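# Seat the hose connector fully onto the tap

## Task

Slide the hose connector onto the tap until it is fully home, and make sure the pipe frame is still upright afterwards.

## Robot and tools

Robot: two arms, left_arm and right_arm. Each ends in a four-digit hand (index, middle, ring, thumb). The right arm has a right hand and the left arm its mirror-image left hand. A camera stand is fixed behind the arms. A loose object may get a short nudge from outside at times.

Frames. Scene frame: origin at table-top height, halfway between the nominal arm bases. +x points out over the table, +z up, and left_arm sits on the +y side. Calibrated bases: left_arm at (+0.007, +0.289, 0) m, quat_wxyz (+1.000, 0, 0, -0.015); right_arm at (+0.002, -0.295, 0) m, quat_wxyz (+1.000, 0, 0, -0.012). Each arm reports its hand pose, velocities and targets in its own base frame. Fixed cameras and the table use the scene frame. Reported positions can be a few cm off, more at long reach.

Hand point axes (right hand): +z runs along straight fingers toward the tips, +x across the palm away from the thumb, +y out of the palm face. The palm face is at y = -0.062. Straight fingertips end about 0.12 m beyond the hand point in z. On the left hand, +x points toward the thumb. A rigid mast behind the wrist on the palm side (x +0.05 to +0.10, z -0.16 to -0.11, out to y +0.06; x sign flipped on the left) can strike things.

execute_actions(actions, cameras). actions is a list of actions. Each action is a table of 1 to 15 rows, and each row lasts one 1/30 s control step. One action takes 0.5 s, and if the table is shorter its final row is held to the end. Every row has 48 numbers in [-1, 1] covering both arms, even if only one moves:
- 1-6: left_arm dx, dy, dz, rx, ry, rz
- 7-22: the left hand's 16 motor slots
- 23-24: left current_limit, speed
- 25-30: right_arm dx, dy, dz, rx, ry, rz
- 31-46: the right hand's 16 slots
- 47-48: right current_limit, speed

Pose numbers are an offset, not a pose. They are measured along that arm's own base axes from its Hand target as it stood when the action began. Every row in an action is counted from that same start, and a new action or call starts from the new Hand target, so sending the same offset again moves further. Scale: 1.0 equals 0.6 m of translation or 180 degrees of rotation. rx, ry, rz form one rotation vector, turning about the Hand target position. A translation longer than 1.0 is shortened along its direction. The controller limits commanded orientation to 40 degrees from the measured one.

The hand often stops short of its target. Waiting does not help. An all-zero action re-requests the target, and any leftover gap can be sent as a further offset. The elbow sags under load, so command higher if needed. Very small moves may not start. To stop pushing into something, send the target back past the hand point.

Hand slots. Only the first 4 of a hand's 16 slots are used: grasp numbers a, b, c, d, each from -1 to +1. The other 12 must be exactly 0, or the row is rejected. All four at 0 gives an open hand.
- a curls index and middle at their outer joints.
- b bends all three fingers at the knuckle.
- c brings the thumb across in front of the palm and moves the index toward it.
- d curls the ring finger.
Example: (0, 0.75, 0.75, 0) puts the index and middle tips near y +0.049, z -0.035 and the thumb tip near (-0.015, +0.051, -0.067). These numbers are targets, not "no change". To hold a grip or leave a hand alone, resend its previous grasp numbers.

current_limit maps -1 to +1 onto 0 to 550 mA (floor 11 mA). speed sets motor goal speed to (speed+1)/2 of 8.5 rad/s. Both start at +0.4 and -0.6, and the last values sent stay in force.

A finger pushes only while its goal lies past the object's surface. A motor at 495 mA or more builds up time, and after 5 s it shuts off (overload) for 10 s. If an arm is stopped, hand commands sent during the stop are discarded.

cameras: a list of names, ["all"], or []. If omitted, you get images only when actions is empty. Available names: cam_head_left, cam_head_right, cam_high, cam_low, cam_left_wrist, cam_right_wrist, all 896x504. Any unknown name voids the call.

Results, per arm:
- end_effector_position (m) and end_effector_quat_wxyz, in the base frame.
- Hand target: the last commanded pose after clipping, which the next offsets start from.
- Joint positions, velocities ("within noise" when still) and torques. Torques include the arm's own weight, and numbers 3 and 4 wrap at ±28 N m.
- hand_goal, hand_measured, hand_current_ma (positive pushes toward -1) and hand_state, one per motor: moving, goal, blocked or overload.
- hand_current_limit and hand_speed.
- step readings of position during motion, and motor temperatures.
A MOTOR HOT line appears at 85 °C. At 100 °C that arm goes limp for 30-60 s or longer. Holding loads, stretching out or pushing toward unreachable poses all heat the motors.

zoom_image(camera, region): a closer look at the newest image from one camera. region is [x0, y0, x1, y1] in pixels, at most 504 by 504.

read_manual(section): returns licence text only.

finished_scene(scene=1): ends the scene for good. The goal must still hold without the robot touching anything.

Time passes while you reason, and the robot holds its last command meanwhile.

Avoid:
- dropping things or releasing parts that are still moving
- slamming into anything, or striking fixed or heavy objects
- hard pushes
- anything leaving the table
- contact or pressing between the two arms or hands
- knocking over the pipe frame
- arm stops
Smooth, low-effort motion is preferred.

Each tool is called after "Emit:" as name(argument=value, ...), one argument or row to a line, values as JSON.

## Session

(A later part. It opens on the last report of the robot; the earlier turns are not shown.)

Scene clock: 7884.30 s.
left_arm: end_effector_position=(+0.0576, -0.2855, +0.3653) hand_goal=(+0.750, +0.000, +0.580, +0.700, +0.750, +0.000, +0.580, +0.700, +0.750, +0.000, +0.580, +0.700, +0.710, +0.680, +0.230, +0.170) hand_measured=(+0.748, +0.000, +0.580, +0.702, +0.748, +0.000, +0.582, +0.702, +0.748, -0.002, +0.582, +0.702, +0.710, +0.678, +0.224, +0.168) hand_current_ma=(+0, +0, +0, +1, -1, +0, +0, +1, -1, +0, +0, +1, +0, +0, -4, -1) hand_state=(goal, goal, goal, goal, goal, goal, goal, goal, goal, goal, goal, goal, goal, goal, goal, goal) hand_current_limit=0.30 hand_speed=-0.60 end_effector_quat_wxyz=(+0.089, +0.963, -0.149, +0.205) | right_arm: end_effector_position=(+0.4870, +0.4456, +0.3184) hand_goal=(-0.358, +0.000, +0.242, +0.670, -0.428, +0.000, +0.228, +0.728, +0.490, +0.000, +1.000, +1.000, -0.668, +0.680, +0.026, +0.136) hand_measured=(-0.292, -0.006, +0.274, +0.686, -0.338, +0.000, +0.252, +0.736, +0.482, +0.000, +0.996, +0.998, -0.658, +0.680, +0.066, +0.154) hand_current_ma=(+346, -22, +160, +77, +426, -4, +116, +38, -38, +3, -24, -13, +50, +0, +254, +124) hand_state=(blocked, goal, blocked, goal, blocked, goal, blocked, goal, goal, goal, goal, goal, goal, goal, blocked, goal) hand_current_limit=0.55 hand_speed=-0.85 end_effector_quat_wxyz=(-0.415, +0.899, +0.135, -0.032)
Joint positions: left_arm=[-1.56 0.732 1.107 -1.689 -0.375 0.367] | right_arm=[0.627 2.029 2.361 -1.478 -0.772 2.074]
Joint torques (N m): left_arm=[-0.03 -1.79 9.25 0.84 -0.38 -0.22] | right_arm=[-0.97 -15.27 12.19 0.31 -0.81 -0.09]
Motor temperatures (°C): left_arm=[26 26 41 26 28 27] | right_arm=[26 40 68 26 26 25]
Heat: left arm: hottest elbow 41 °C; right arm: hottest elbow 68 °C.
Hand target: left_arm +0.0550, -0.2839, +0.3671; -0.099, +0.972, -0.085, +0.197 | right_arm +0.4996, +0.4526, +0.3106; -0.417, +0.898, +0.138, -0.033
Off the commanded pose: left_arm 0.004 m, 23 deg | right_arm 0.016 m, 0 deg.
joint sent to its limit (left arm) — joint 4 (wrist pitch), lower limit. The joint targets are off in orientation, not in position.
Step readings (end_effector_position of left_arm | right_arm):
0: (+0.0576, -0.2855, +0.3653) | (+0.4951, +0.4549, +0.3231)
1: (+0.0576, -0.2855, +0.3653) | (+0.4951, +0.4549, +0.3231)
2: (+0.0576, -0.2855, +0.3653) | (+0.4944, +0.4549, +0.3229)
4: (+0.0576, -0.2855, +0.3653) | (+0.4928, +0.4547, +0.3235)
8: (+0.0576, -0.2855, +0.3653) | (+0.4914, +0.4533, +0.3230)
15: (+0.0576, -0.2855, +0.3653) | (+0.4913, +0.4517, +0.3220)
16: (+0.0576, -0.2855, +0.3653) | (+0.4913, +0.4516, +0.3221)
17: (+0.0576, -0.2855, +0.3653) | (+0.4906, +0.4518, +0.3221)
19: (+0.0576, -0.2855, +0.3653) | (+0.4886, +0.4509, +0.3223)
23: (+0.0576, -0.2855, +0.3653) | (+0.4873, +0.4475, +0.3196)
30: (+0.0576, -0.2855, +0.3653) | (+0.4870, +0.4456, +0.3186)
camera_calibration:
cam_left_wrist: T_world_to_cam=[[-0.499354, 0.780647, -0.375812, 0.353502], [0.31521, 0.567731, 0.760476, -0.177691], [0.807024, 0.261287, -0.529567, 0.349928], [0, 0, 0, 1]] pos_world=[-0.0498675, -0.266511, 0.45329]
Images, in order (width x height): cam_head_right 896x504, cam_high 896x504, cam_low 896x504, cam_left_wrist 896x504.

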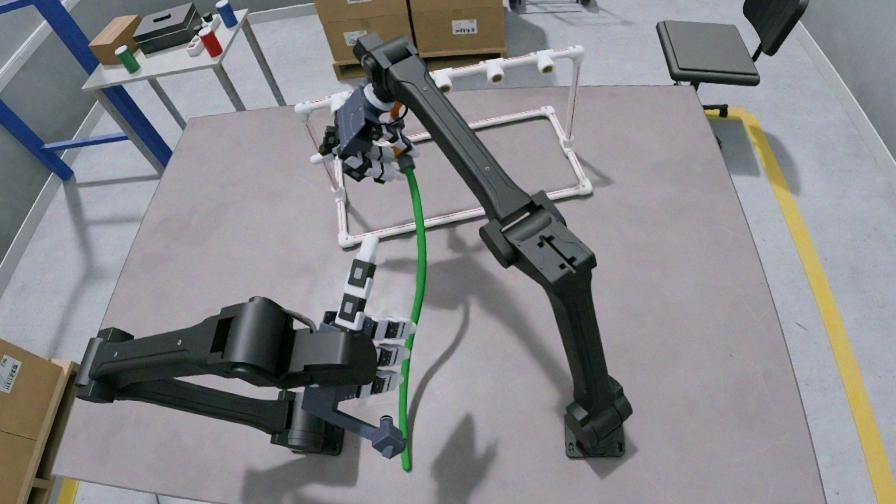

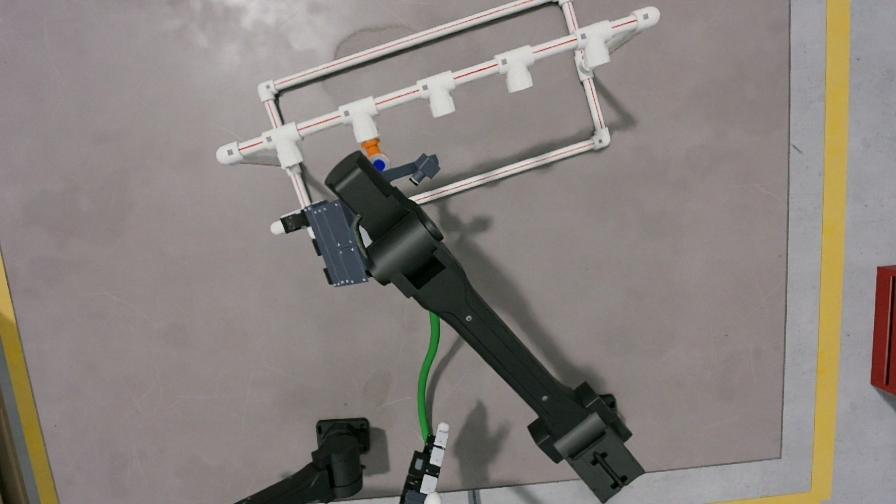

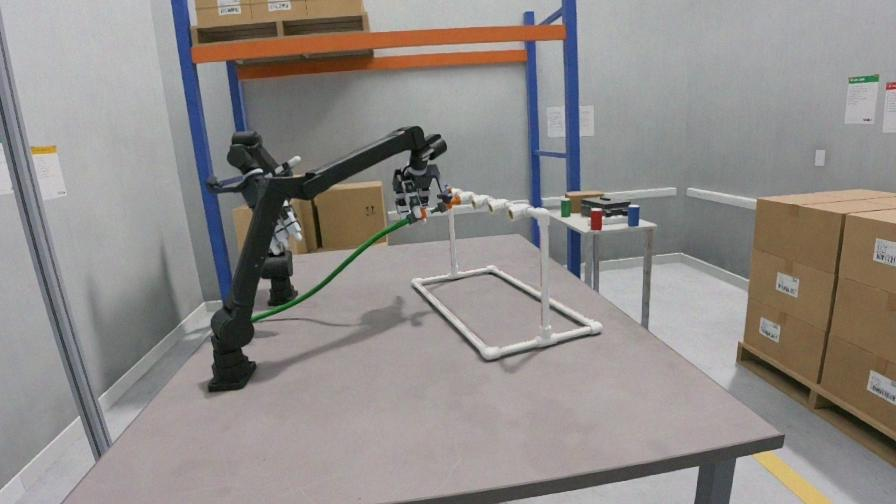

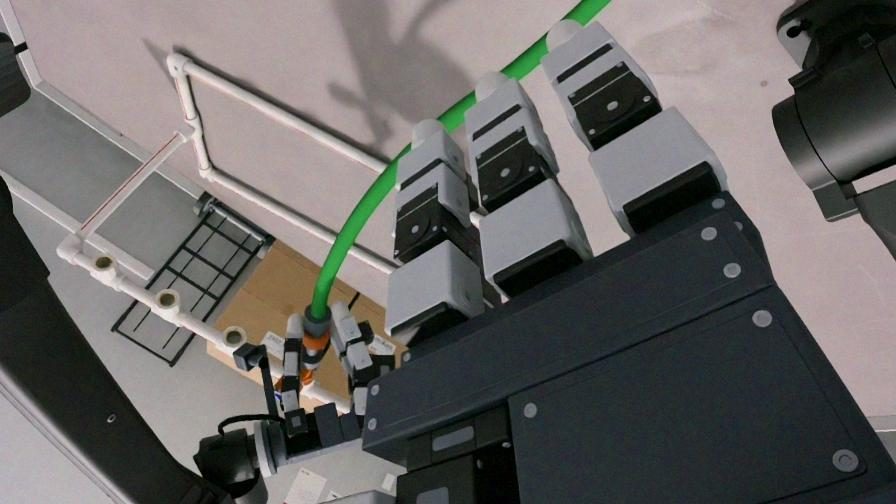

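Emit:
execute_actions(
  actions=[
    [[0,0,0,0,0,0,0,0,0,0,0,0,0,0,0,0,0,0,0,0,0,0,0.3,-0.6,0,-0.008,-0.015,0,0,0,0.15,0.56,0.82,-0.8,0,0,0,0,0,0,0,0,0,0,0,0,0.55,-0.85]],
  ],
  cameras=["cam_low","cam_left_wrist"],
)

Emit:
zoom_image(
  camera="cam_low",
  region=[400, 190, 460, 230],
)

Emit:
zoom_image(
  camera="cam_left_wrist",
  region=[285, 290, 345, 390],
)

Scene clock: 7926.43 s.
left_arm: end_effector_position=(+0.0576, -0.2855, +0.3653) hand_goal=(+0.750, +0.000, +0.580, +0.700, +0.750, +0.000, +0.580, +0.700, +0.750, +0.000, +0.580, +0.700, +0.710, +0.680, +0.230, +0.170) hand_measured=(+0.748, +0.000, +0.580, +0.702, +0.748, +0.000, +0.582, +0.702, +0.748, -0.002, +0.582, +0.702, +0.710, +0.678, +0.224, +0.168) hand_current_ma=(+0, +0, +0, +1, -1, +0, +0, +1, -1, +0, +0, +1, +0, +0, -4, -1) hand_state=(goal, goal, goal, goal, goal, goal, goal, goal, goal, goal, goal, goal, goal, goal, goal, goal) hand_current_limit=0.30 hand_speed=-0.60 end_effector_quat_wxyz=(+0.089, +0.963, -0.149, +0.205) | right_arm: end_effector_position=(+0.4875, +0.4455, +0.3187) hand_goal=(-0.358, +0.000, +0.242, +0.670, -0.428, +0.000, +0.228, +0.728, +0.490, +0.000, +1.000, +1.000, -0.668, +0.680, +0.026, +0.136) hand_measured=(-0.292, -0.006, +0.274, +0.686, -0.338, +0.000, +0.252, +0.736, +0.482, +0.000, +0.996, +0.998, -0.658, +0.680, +0.066, +0.154) hand_current_ma=(+346, -22, +160, +77, +426, -4, +116, +38, -38, +3, -24, -13, +50, +0, +254, +124) hand_state=(blocked, goal, blocked, goal, blocked, goal, blocked, goal, goal, goal, goal, goal, goal, goal, blocked, goal) hand_current_limit=0.55 hand_speed=-0.85 end_effector_quat_wxyz=(-0.417, +0.898, +0.138, -0.032)
Joint positions: left_arm=[-1.56 0.732 1.107 -1.689 -0.375 0.367] | right_arm=[0.626 2.029 2.361 -1.479 -0.775 2.068]
Joint torques (N m): left_arm=[-0.15 -1.79 9.2 0.84 -0.4 -0.22] | right_arm=[-1.32 -16.5 8.31 1.31 -0.77 -0.12]
Motor temperatures (°C): left_arm=[26 26 41 26 28 27] | right_arm=[26 40 64 26 26 25]
Heat: left arm: hottest elbow 41 °C; right arm: hottest elbow 64 °C.
Hand target: left_arm +0.0550, -0.2839, +0.3671; -0.099, +0.972, -0.085, +0.197 | right_arm +0.4996, +0.4478, +0.3017; -0.417, +0.898, +0.138, -0.033
Off the commanded pose: left_arm 0.004 m, 23 deg | right_arm 0.021 m, 0 deg.
joint sent to its limit (left arm) — joint 4 (wrist pitch), lower limit. The joint targets are off in orientation, not in position.
Step readings (end_effector_position of left_arm | right_arm):
0: (+0.0576, -0.2855, +0.3653) | (+0.4870, +0.4455, +0.3185)
1: (+0.0576, -0.2855, +0.3653) | (+0.4870, +0.4455, +0.3185)
2: (+0.0576, -0.2855, +0.3653) | (+0.4871, +0.4454, +0.3185)
4: (+0.0576, -0.2855, +0.3653) | (+0.4873, +0.4454, +0.3186)
8: (+0.0576, -0.2855, +0.3653) | (+0.4875, +0.4454, +0.3187)
15: (+0.0576, -0.2855, +0.3653) | (+0.4875, +0.4455, +0.3187)
camera_calibration:
cam_left_wrist: T_world_to_cam=[[-0.499354, 0.780647, -0.375812, 0.353502], [0.31521, 0.567731, 0.760476, -0.177691], [0.807024, 0.261287, -0.529567, 0.349928], [0, 0, 0, 1]] pos_world=[-0.0498675, -0.266511, 0.45329]
Images, in order (width x height): cam_low 896x504, cam_left_wrist 896x504.

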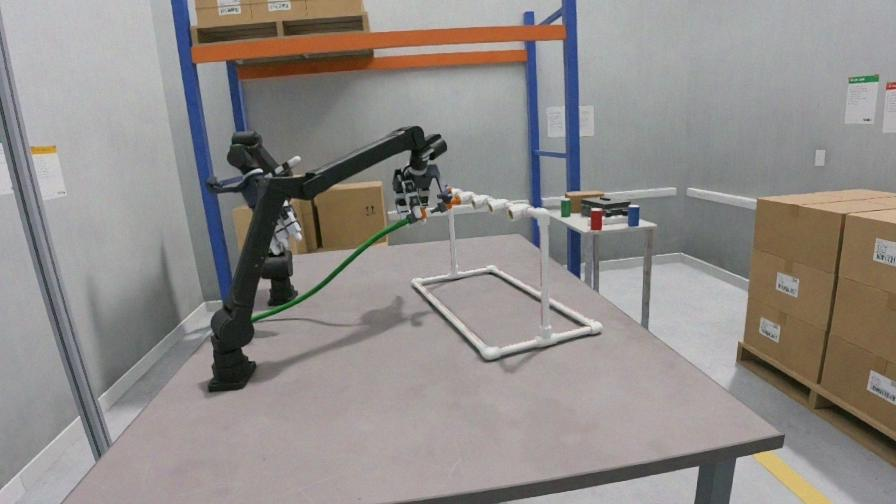

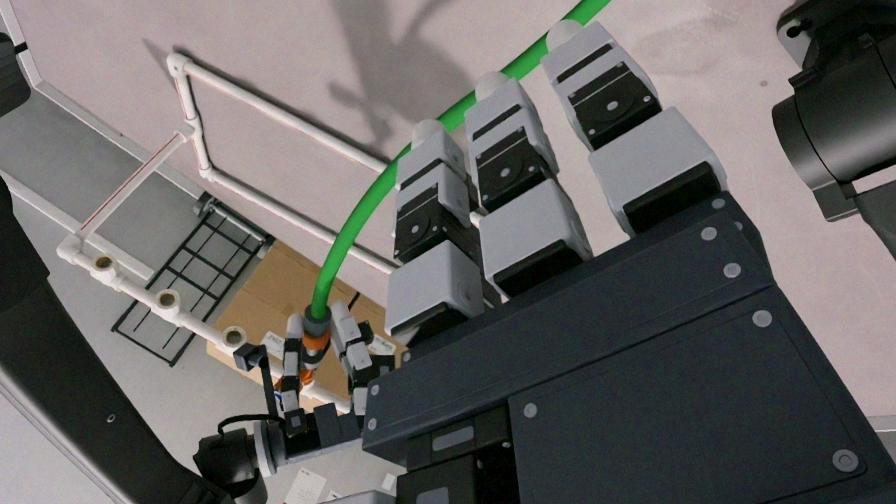

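Scaled by 8.400.

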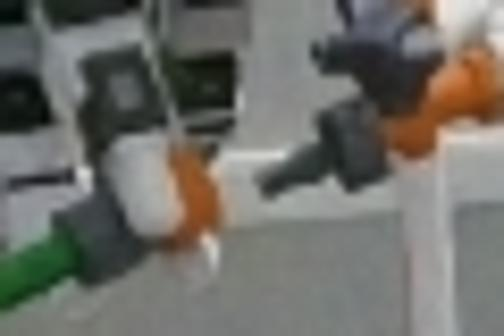

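Scaled by 5.040.

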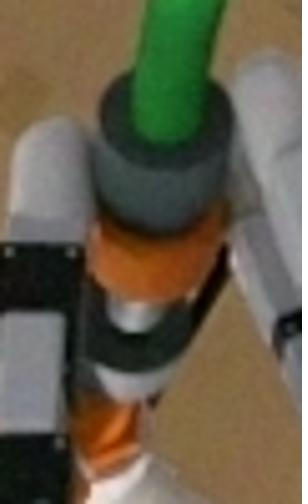

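Emit:
execute_actions(
  actions=[
    [[0,0,0,0,0,0,0,0,0,0,0,0,0,0,0,0,0,0,0,0,0,0,0.3,-0.6,0,-0.012,-0.013,0,0,0,0.15,0.56,0.82,-0.8,0,0,0,0,0,0,0,0,0,0,0,0,0.55,-0.85]],
  ],
  cameras=[],
)

Scene clock: 7932.57 s.
left_arm: end_effector_position=(+0.0576, -0.2855, +0.3653) hand_goal=(+0.750, +0.000, +0.580, +0.700, +0.750, +0.000, +0.580, +0.700, +0.750, +0.000, +0.580, +0.700, +0.710, +0.680, +0.230, +0.170) hand_measured=(+0.748, +0.000, +0.580, +0.702, +0.748, +0.000, +0.582, +0.702, +0.748, -0.002, +0.582, +0.702, +0.710, +0.678, +0.224, +0.168) hand_current_ma=(+0, +0, +0, +1, -1, +0, +0, +1, -1, +0, +0, +1, +0, +0, -4, -1) hand_state=(goal, goal, goal, goal, goal, goal, goal, goal, goal, goal, goal, goal, goal, goal, goal, goal) hand_current_limit=0.30 hand_speed=-0.60 end_effector_quat_wxyz=(+0.089, +0.963, -0.149, +0.205) | right_arm: end_effector_position=(+0.4974, +0.4355, +0.3069) hand_goal=(-0.358, +0.000, +0.242, +0.670, -0.428, +0.000, +0.228, +0.728, +0.490, +0.000, +1.000, +1.000, -0.668, +0.680, +0.026, +0.136) hand_measured=(-0.292, -0.006, +0.274, +0.686, -0.338, +0.000, +0.252, +0.736, +0.482, +0.000, +0.996, +0.998, -0.658, +0.680, +0.066, +0.154) hand_current_ma=(+346, -22, +161, +78, +426, -4, +116, +38, -38, +3, -24, -13, +51, +0, +254, +124) hand_state=(blocked, goal, blocked, goal, blocked, goal, blocked, goal, goal, goal, goal, goal, goal, goal, blocked, goal) hand_current_limit=0.55 hand_speed=-0.85 end_effector_quat_wxyz=(-0.416, +0.899, +0.134, -0.028)
Joint positions: left_arm=[-1.56 0.732 1.107 -1.689 -0.375 0.367] | right_arm=[0.605 2.021 2.318 -1.452 -0.777 2.053]
Joint torques (N m): left_arm=[-0.32 -2.02 9.1 0.8 -0.41 -0.23] | right_arm=[-0.5 -17.49 7.38 1.25 -0.83 -0.05]
Motor temperatures (°C): left_arm=[26 26 41 26 28 27] | right_arm=[26 40 62 26 26 25]
Heat: left arm: hottest elbow 41 °C; right arm: hottest elbow 62 °C.
Hand target: left_arm +0.0550, -0.2839, +0.3671; -0.099, +0.972, -0.085, +0.197 | right_arm +0.4997, +0.4406, +0.2938; -0.417, +0.898, +0.138, -0.033
Off the commanded pose: left_arm 0.004 m, 23 deg | right_arm 0.014 m, 1 deg.
joint sent to its limit (left arm) — joint 4 (wrist pitch), lower limit. The joint targets are off in orientation, not in position.
Step readings (end_effector_position of left_arm | right_arm):
0: (+0.0576, -0.2855, +0.3653) | (+0.4875, +0.4455, +0.3187)
1: (+0.0576, -0.2855, +0.3653) | (+0.4875, +0.4455, +0.3187)
2: (+0.0576, -0.2855, +0.3653) | (+0.4878, +0.4455, +0.3180)
4: (+0.0576, -0.2855, +0.3653) | (+0.4889, +0.4444, +0.3163)
8: (+0.0576, -0.2855, +0.3653) | (+0.4912, +0.4407, +0.3115)
15: (+0.0576, -0.2855, +0.3653) | (+0.4969, +0.4355, +0.3070)
No camera images: "cameras" was empty.

Emit:
execute_actions(
  actions=[],
  cameras=["cam_low","cam_left_wrist","cam_head_right","cam_high"],
)

Emit:
zoom_image(
  camera="cam_low",
  region=[400, 190, 460, 230],
)

Emit:
zoom_image(
  camera="cam_left_wrist",
  region=[285, 290, 345, 390],
)

Emit:
zoom_image(
  camera="cam_head_right",
  region=[370, 90, 430, 180],
)

Scene clock: 7940.80 s.
left_arm: end_effector_position=(+0.0576, -0.2855, +0.3653) hand_goal=(+0.750, +0.000, +0.580, +0.700, +0.750, +0.000, +0.580, +0.700, +0.750, +0.000, +0.580, +0.700, +0.710, +0.680, +0.230, +0.170) hand_measured=(+0.748, +0.000, +0.580, +0.702, +0.748, +0.000, +0.582, +0.702, +0.748, -0.002, +0.582, +0.702, +0.710, +0.678, +0.224, +0.168) hand_current_ma=(+0, +0, +0, +1, -1, +0, +0, +1, -1, +0, +0, +1, +0, +0, -4, -1) hand_state=(goal, goal, goal, goal, goal, goal, goal, goal, goal, goal, goal, goal, goal, goal, goal, goal) hand_current_limit=0.30 hand_speed=-0.60 end_effector_quat_wxyz=(+0.089, +0.963, -0.149, +0.205) | right_arm: end_effector_position=(+0.4975, +0.4355, +0.3068) hand_goal=(-0.358, +0.000, +0.242, +0.670, -0.428, +0.000, +0.228, +0.728, +0.490, +0.000, +1.000, +1.000, -0.668, +0.680, +0.026, +0.136) hand_measured=(-0.292, -0.006, +0.274, +0.686, -0.338, +0.000, +0.252, +0.736, +0.482, +0.000, +0.996, +0.998, -0.658, +0.680, +0.066, +0.154) hand_current_ma=(+346, -22, +161, +78, +426, -4, +116, +38, -38, +3, -24, -13, +51, +0, +254, +124) hand_state=(blocked, goal, blocked, goal, blocked, goal, blocked, goal, goal, goal, goal, goal, goal, goal, blocked, goal) hand_current_limit=0.55 hand_speed=-0.85 end_effector_quat_wxyz=(-0.416, +0.899, +0.134, -0.028)
Joint positions: left_arm=[-1.56 0.732 1.107 -1.689 -0.375 0.367] | right_arm=[0.605 2.021 2.318 -1.452 -0.777 2.052]
Joint velocities: within noise
Joint torques (N m): left_arm=[-0.09 -1.73 9.17 0.77 -0.41 -0.24] | right_arm=[-0.44 -17.49 7.39 1.29 -0.83 -0.08]
Motor temperatures (°C): left_arm=[26 26 41 26 28 27] | right_arm=[26 39 61 26 26 25]
Heat: left arm: hottest elbow 41 °C; right arm: hottest elbow 61 °C.
Hand target: left_arm +0.0550, -0.2839, +0.3671; -0.099, +0.972, -0.085, +0.197 | right_arm +0.4997, +0.4406, +0.2938; -0.417, +0.898, +0.138, -0.033
Off the commanded pose: left_arm 0.004 m, 23 deg | right_arm 0.014 m, 1 deg.
camera_calibration:
cam_left_wrist: T_world_to_cam=[[-0.499354, 0.780647, -0.375812, 0.353502], [0.31521, 0.567731, 0.760476, -0.177691], [0.807024, 0.261287, -0.529567, 0.349928], [0, 0, 0, 1]] pos_world=[-0.0498675, -0.266511, 0.45329]
Images, in order (width x height): cam_head_right 896x504, cam_high 896x504, cam_low 896x504, cam_left_wrist 896x504.

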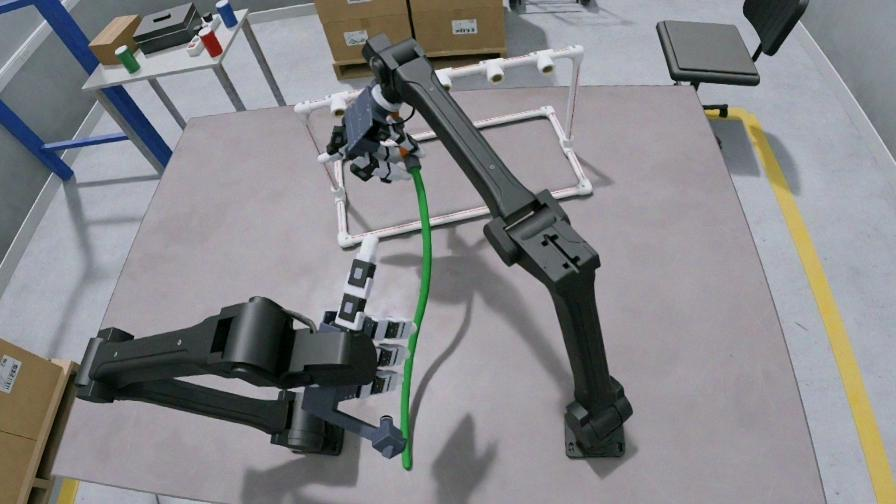

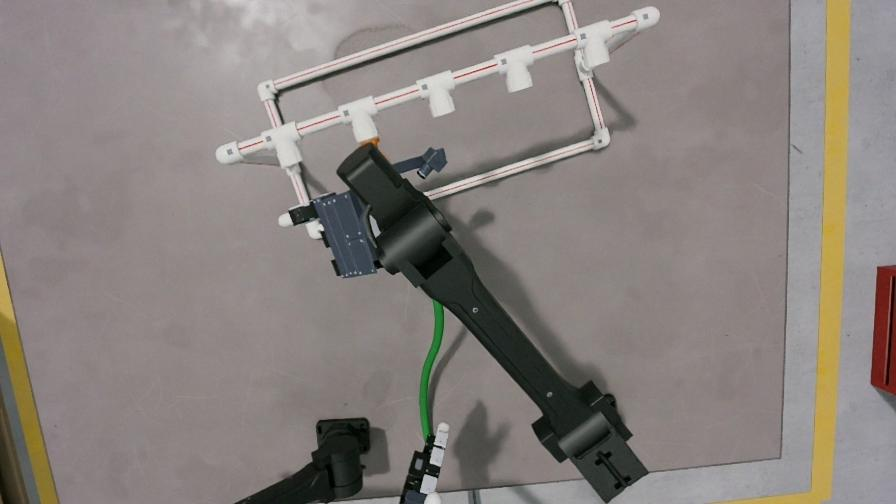

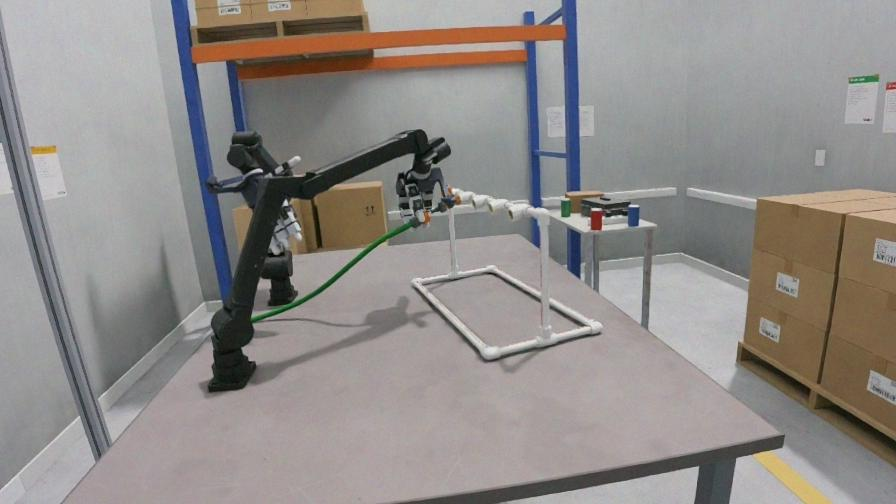

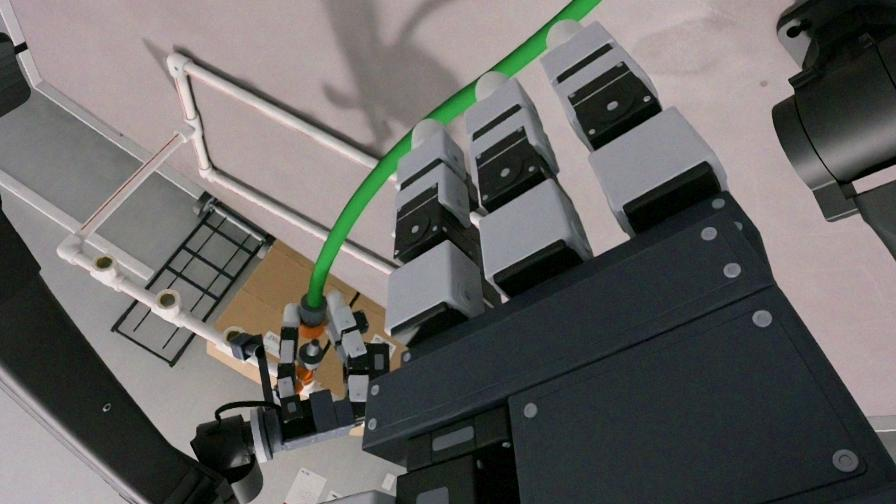

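Scaled by 8.400.

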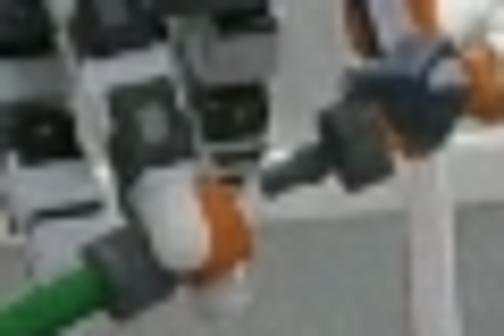

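Scaled by 5.040.

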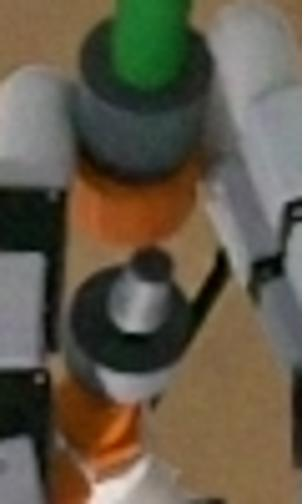

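Scaled by 5.600.

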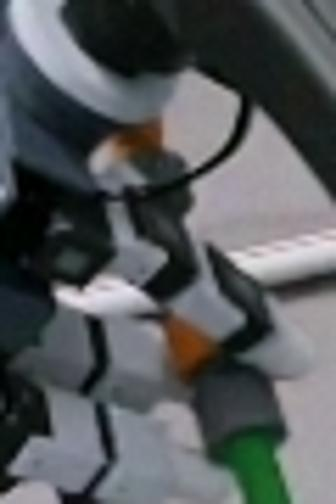

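Emit:
execute_actions(
  actions=[
    [[0,0,0,0,0,0,0,0,0,0,0,0,0,0,0,0,0,0,0,0,0,0,0.3,-0.6,-0.05,-0.018,-0.006,-0.0077,-0.0137,-0.0167,0.15,0.56,0.82,-0.8,0,0,0,0,0,0,0,0,0,0,0,0,0.55,-0.85]],
    [[0,0,0,0,0,0,0,0,0,0,0,0,0,0,0,0,0,0,0,0,0,0,0.3,-0.6,0.041,0.0295,0.047,0,0,0,0.15,0.56,0.82,-0.8,0,0,0,0,0,0,0,0,0,0,0,0,0.55,-0.85]],
  ],
  cameras=["cam_low","cam_left_wrist","cam_head_right","cam_head_left"],
)

Emit:
zoom_image(
  camera="cam_low",
  region=[400, 190, 460, 230],
)

Emit:
zoom_image(
  camera="cam_left_wrist",
  region=[285, 280, 345, 380],
)

Emit:
zoom_image(
  camera="cam_head_right",
  region=[370, 90, 430, 180],
)

Scene clock: 8021.00 s.
left_arm: end_effector_position=(+0.0576, -0.2855, +0.3653) hand_goal=(+0.750, +0.000, +0.580, +0.700, +0.750, +0.000, +0.580, +0.700, +0.750, +0.000, +0.580, +0.700, +0.710, +0.680, +0.230, +0.170) hand_measured=(+0.748, +0.000, +0.580, +0.702, +0.748, +0.000, +0.582, +0.702, +0.748, -0.002, +0.582, +0.702, +0.710, +0.678, +0.224, +0.168) hand_current_ma=(+0, +0, +0, +1, -1, +0, +0, +1, -1, +0, +0, +1, +0, +0, -4, -1) hand_state=(goal, goal, goal, goal, goal, goal, goal, goal, goal, goal, goal, goal, goal, goal, goal, goal) hand_current_limit=0.30 hand_speed=-0.60 end_effector_quat_wxyz=(+0.089, +0.963, -0.149, +0.205) | right_arm: end_effector_position=(+0.4892, +0.4387, +0.3038) hand_goal=(-0.358, +0.000, +0.242, +0.670, -0.428, +0.000, +0.228, +0.728, +0.490, +0.000, +1.000, +1.000, -0.668, +0.680, +0.026, +0.136) hand_measured=(-0.292, -0.006, +0.276, +0.686, -0.340, -0.002, +0.252, +0.736, +0.482, +0.000, +0.996, +0.998, -0.656, +0.680, +0.066, +0.154) hand_current_ma=(+346, -27, +170, +81, +426, -6, +116, +38, -37, +3, -24, -13, +62, +0, +254, +124) hand_state=(blocked, goal, blocked, goal, blocked, goal, blocked, goal, goal, goal, goal, goal, goal, goal, blocked, goal) hand_current_limit=0.55 hand_speed=-0.85 end_effector_quat_wxyz=(-0.396, +0.909, +0.133, -0.017)
Joint positions: left_arm=[-1.56 0.732 1.107 -1.689 -0.375 0.367] | right_arm=[0.631 1.997 2.28 -1.427 -0.717 2.072]
Joint torques (N m): left_arm=[-0.44 -1.96 9.21 0.83 -0.38 -0.23] | right_arm=[-0.32 -16.67 12.96 0.34 -0.53 0.12]
Motor temperatures (°C): left_arm=[26 26 41 26 28 27] | right_arm=[26 37 54 26 27 25]
Heat: left arm: hottest elbow 41 °C; right arm: hottest elbow 54 °C.
Hand target: left_arm +0.0550, -0.2839, +0.3671; -0.099, +0.972, -0.085, +0.197 | right_arm +0.4941, +0.4475, +0.3184; -0.404, +0.907, +0.123, -0.005
Off the commanded pose: left_arm 0.004 m, 23 deg | right_arm 0.018 m, 2 deg.
joint sent to its limit (left arm) — joint 4 (wrist pitch), lower limit. The joint targets are off in orientation, not in position.
joint sent to its limit (right arm) — joint 6 (wrist roll), upper limit. The joint targets still meet the commanded pose.
Step readings (end_effector_position of left_arm | right_arm):
0: (+0.0576, -0.2855, +0.3653) | (+0.4975, +0.4355, +0.3068)
1: (+0.0576, -0.2855, +0.3653) | (+0.4974, +0.4354, +0.3065)
2: (+0.0576, -0.2855, +0.3653) | (+0.4982, +0.4341, +0.3044)
4: (+0.0576, -0.2855, +0.3653) | (+0.4962, +0.4283, +0.2964)
8: (+0.0576, -0.2855, +0.3653) | (+0.4836, +0.4208, +0.2738)
15: (+0.0576, -0.2855, +0.3653) | (+0.4771, +0.4276, +0.2587)
16: (+0.0576, -0.2855, +0.3653) | (+0.4765, +0.4283, +0.2590)
17: (+0.0576, -0.2855, +0.3653) | (+0.4761, +0.4289, +0.2595)
19: (+0.0576, -0.2855, +0.3653) | (+0.4756, +0.4292, +0.2647)
23: (+0.0576, -0.2855, +0.3653) | (+0.4813, +0.4335, +0.2888)
30: (+0.0576, -0.2855, +0.3653) | (+0.4863, +0.4372, +0.3210)
camera_calibration:
cam_left_wrist: T_world_to_cam=[[-0.499354, 0.780647, -0.375812, 0.353502], [0.31521, 0.567731, 0.760476, -0.177691], [0.807024, 0.261287, -0.529567, 0.349928], [0, 0, 0, 1]] pos_world=[-0.0498675, -0.266511, 0.45329]
Images, in order (width x height): cam_head_left 896x504, cam_head_right 896x504, cam_low 896x504, cam_left_wrist 896x504.

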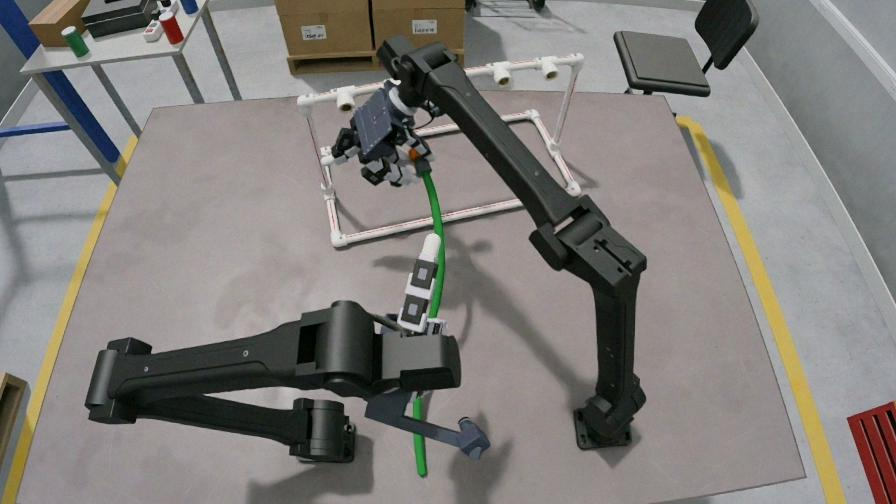

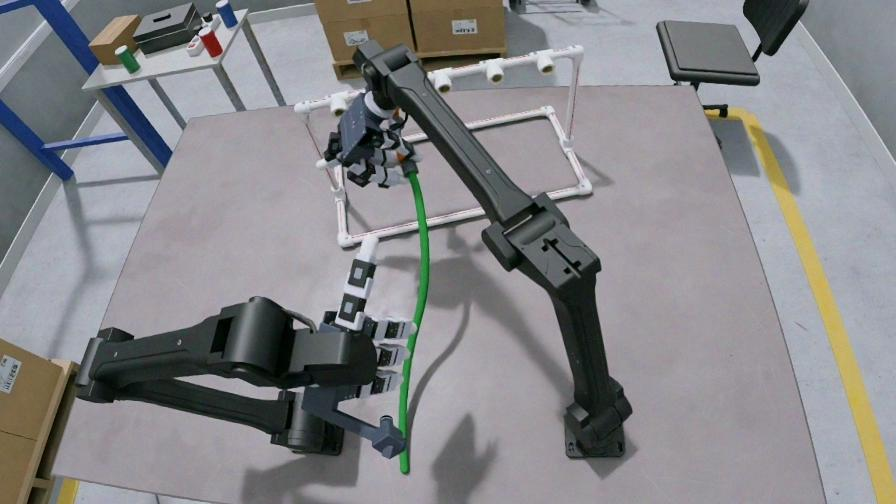

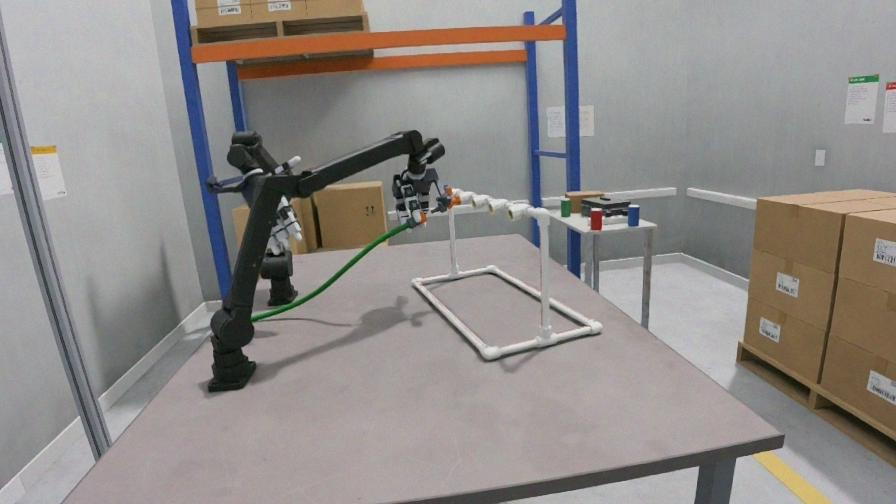

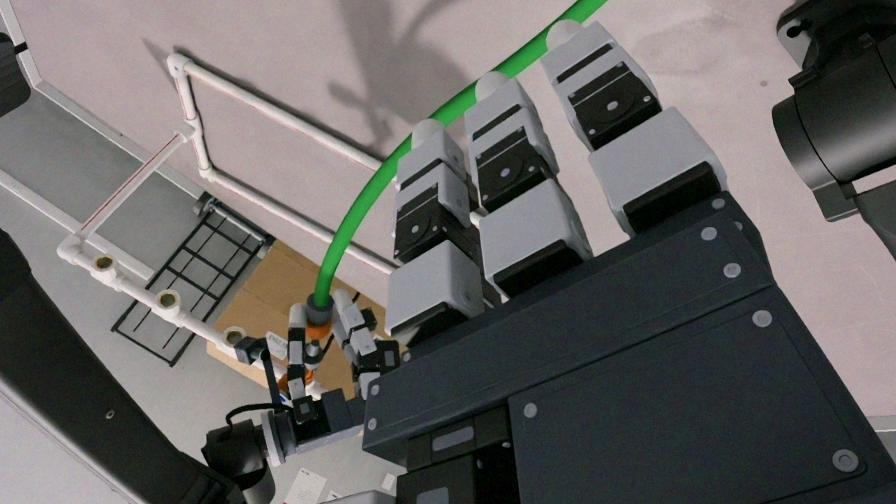

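Scaled by 8.400.

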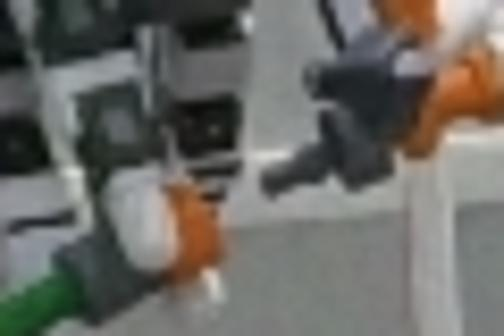

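Scaled by 5.040.

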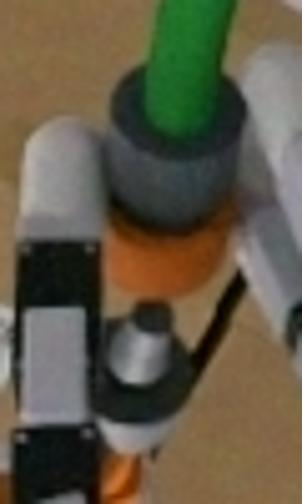

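Scaled by 5.600.

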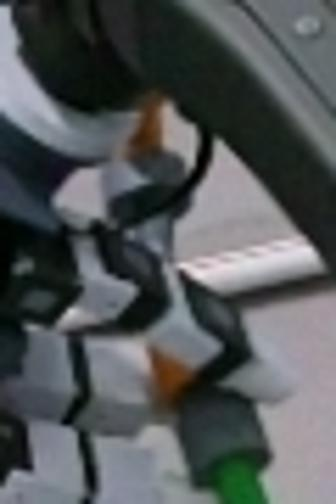

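Emit:
execute_actions(
  actions=[
    [[0,0,0,0,0,0,0,0,0,0,0,0,0,0,0,0,0,0,0,0,0,0,0.3,-0.6,0.018,0.0063,0.011,0,0,0,0.15,0.56,0.82,-0.8,0,0,0,0,0,0,0,0,0,0,0,0,0.55,-0.85]],
    [[0,0,0,0,0,0,0,0,0,0,0,0,0,0,0,0,0,0,0,0,0,0,0.3,-0.6,0.018,0.0063,0.011,0,0,0,0.15,0.56,0.82,-0.8,0,0,0,0,0,0,0,0,0,0,0,0,0.55,-0.85]],
  ],
  cameras=["cam_low","cam_left_wrist","cam_high"],
)

Emit:
zoom_image(
  camera="cam_low",
  region=[400, 190, 460, 230],
)

Emit:
zoom_image(
  camera="cam_left_wrist",
  region=[285, 280, 345, 380],
)

Emit:
zoom_image(
  camera="cam_high",
  region=[230, 80, 450, 260],
)

Scene clock: 8044.30 s.
left_arm: end_effector_position=(+0.0576, -0.2855, +0.3653) hand_goal=(+0.750, +0.000, +0.580, +0.700, +0.750, +0.000, +0.580, +0.700, +0.750, +0.000, +0.580, +0.700, +0.710, +0.680, +0.230, +0.170) hand_measured=(+0.748, +0.000, +0.580, +0.702, +0.748, +0.000, +0.582, +0.702, +0.748, -0.002, +0.582, +0.702, +0.710, +0.678, +0.224, +0.168) hand_current_ma=(+0, +0, +0, +1, -1, +0, +0, +1, -1, +0, +0, +1, +0, +0, -4, -1) hand_state=(goal, goal, goal, goal, goal, goal, goal, goal, goal, goal, goal, goal, goal, goal, goal, goal) hand_current_limit=0.30 hand_speed=-0.60 end_effector_quat_wxyz=(+0.089, +0.963, -0.149, +0.205) | right_arm: end_effector_position=(+0.5066, +0.4515, +0.3242) hand_goal=(-0.358, +0.000, +0.242, +0.670, -0.428, +0.000, +0.228, +0.728, +0.490, +0.000, +1.000, +1.000, -0.668, +0.680, +0.026, +0.136) hand_measured=(-0.292, -0.006, +0.276, +0.686, -0.340, -0.002, +0.252, +0.736, +0.482, +0.000, +0.996, +0.998, -0.656, +0.680, +0.066, +0.154) hand_current_ma=(+346, -27, +170, +81, +426, -6, +116, +38, -37, +3, -24, -13, +62, +0, +254, +124) hand_state=(blocked, goal, blocked, goal, blocked, goal, blocked, goal, goal, goal, goal, goal, goal, goal, blocked, goal) hand_current_limit=0.55 hand_speed=-0.85 end_effector_quat_wxyz=(-0.398, +0.908, +0.132, -0.015)
Joint positions: left_arm=[-1.56 0.732 1.107 -1.689 -0.375 0.367] | right_arm=[0.63 2.126 2.549 -1.561 -0.718 2.079]
Joint torques (N m): left_arm=[-0.15 -2.02 9.18 0.83 -0.42 -0.2] | right_arm=[-1.03 -17.44 12.79 0.27 -0.58 0.06]
Motor temperatures (°C): left_arm=[26 26 41 26 28 27] | right_arm=[26 38 56 26 26 25]
Heat: left arm: hottest elbow 41 °C; right arm: hottest elbow 56 °C.
Hand target: left_arm +0.0550, -0.2839, +0.3671; -0.099, +0.972, -0.085, +0.197 | right_arm +0.5157, +0.4551, +0.3317; -0.404, +0.907, +0.123, -0.005
Off the commanded pose: left_arm 0.004 m, 23 deg | right_arm 0.012 m, 2 deg.
joint sent to its limit (left arm) — joint 4 (wrist pitch), lower limit. The joint targets are off in orientation, not in position.
joint sent to its limit (right arm) — joint 6 (wrist roll), upper limit. The joint targets still meet the commanded pose.
Step readings (end_effector_position of left_arm | right_arm):
0: (+0.0576, -0.2855, +0.3653) | (+0.4892, +0.4387, +0.3038)
1: (+0.0576, -0.2855, +0.3653) | (+0.4892, +0.4387, +0.3040)
2: (+0.0576, -0.2855, +0.3653) | (+0.4891, +0.4386, +0.3047)
4: (+0.0576, -0.2855, +0.3653) | (+0.4902, +0.4396, +0.3069)
8: (+0.0576, -0.2855, +0.3653) | (+0.4938, +0.4424, +0.3139)
15: (+0.0576, -0.2855, +0.3653) | (+0.4971, +0.4449, +0.3170)
16: (+0.0576, -0.2855, +0.3653) | (+0.4971, +0.4449, +0.3172)
17: (+0.0576, -0.2855, +0.3653) | (+0.4972, +0.4450, +0.3181)
19: (+0.0576, -0.2855, +0.3653) | (+0.4998, +0.4468, +0.3200)
23: (+0.0576, -0.2855, +0.3653) | (+0.5050, +0.4507, +0.3227)
30: (+0.0576, -0.2855, +0.3653) | (+0.5068, +0.4517, +0.3238)
camera_calibration:
cam_left_wrist: T_world_to_cam=[[-0.499354, 0.780647, -0.375812, 0.353502], [0.31521, 0.567731, 0.760476, -0.177691], [0.807024, 0.261287, -0.529567, 0.349928], [0, 0, 0, 1]] pos_world=[-0.0498675, -0.266511, 0.45329]
Images, in order (width x height): cam_high 896x504, cam_low 896x504, cam_left_wrist 896x504.

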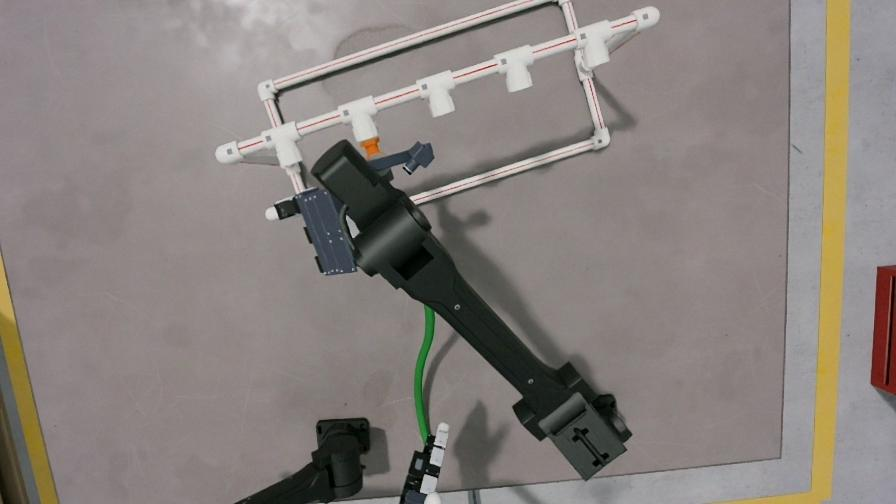

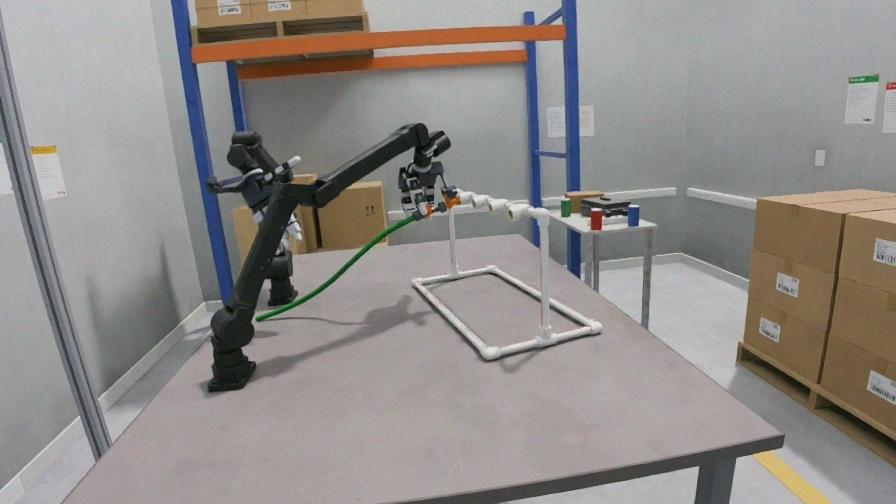

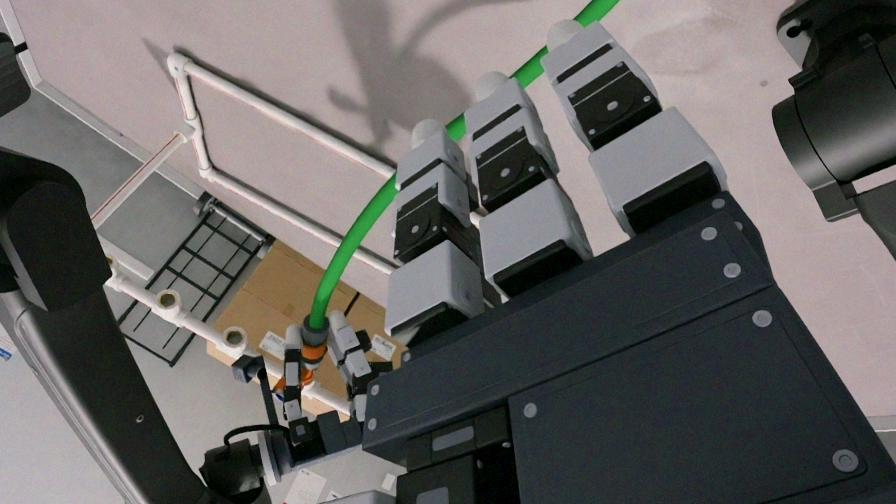

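Scaled by 8.400.

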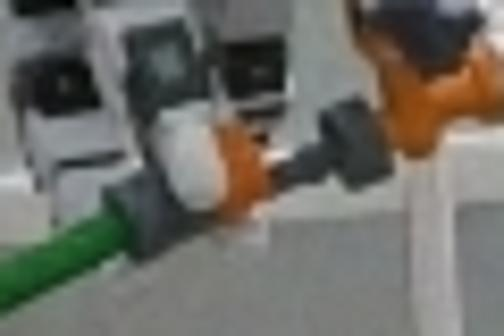

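Scaled by 5.040.

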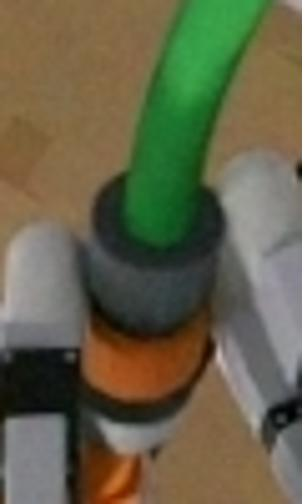

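Scaled by 2.291.

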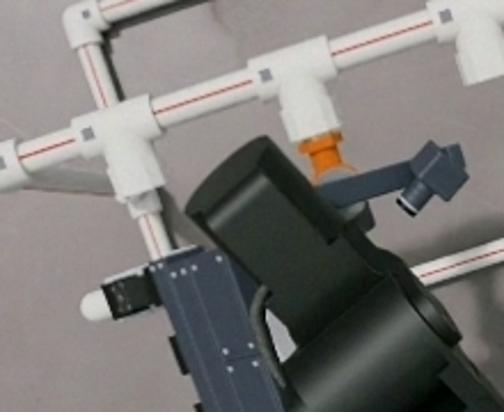

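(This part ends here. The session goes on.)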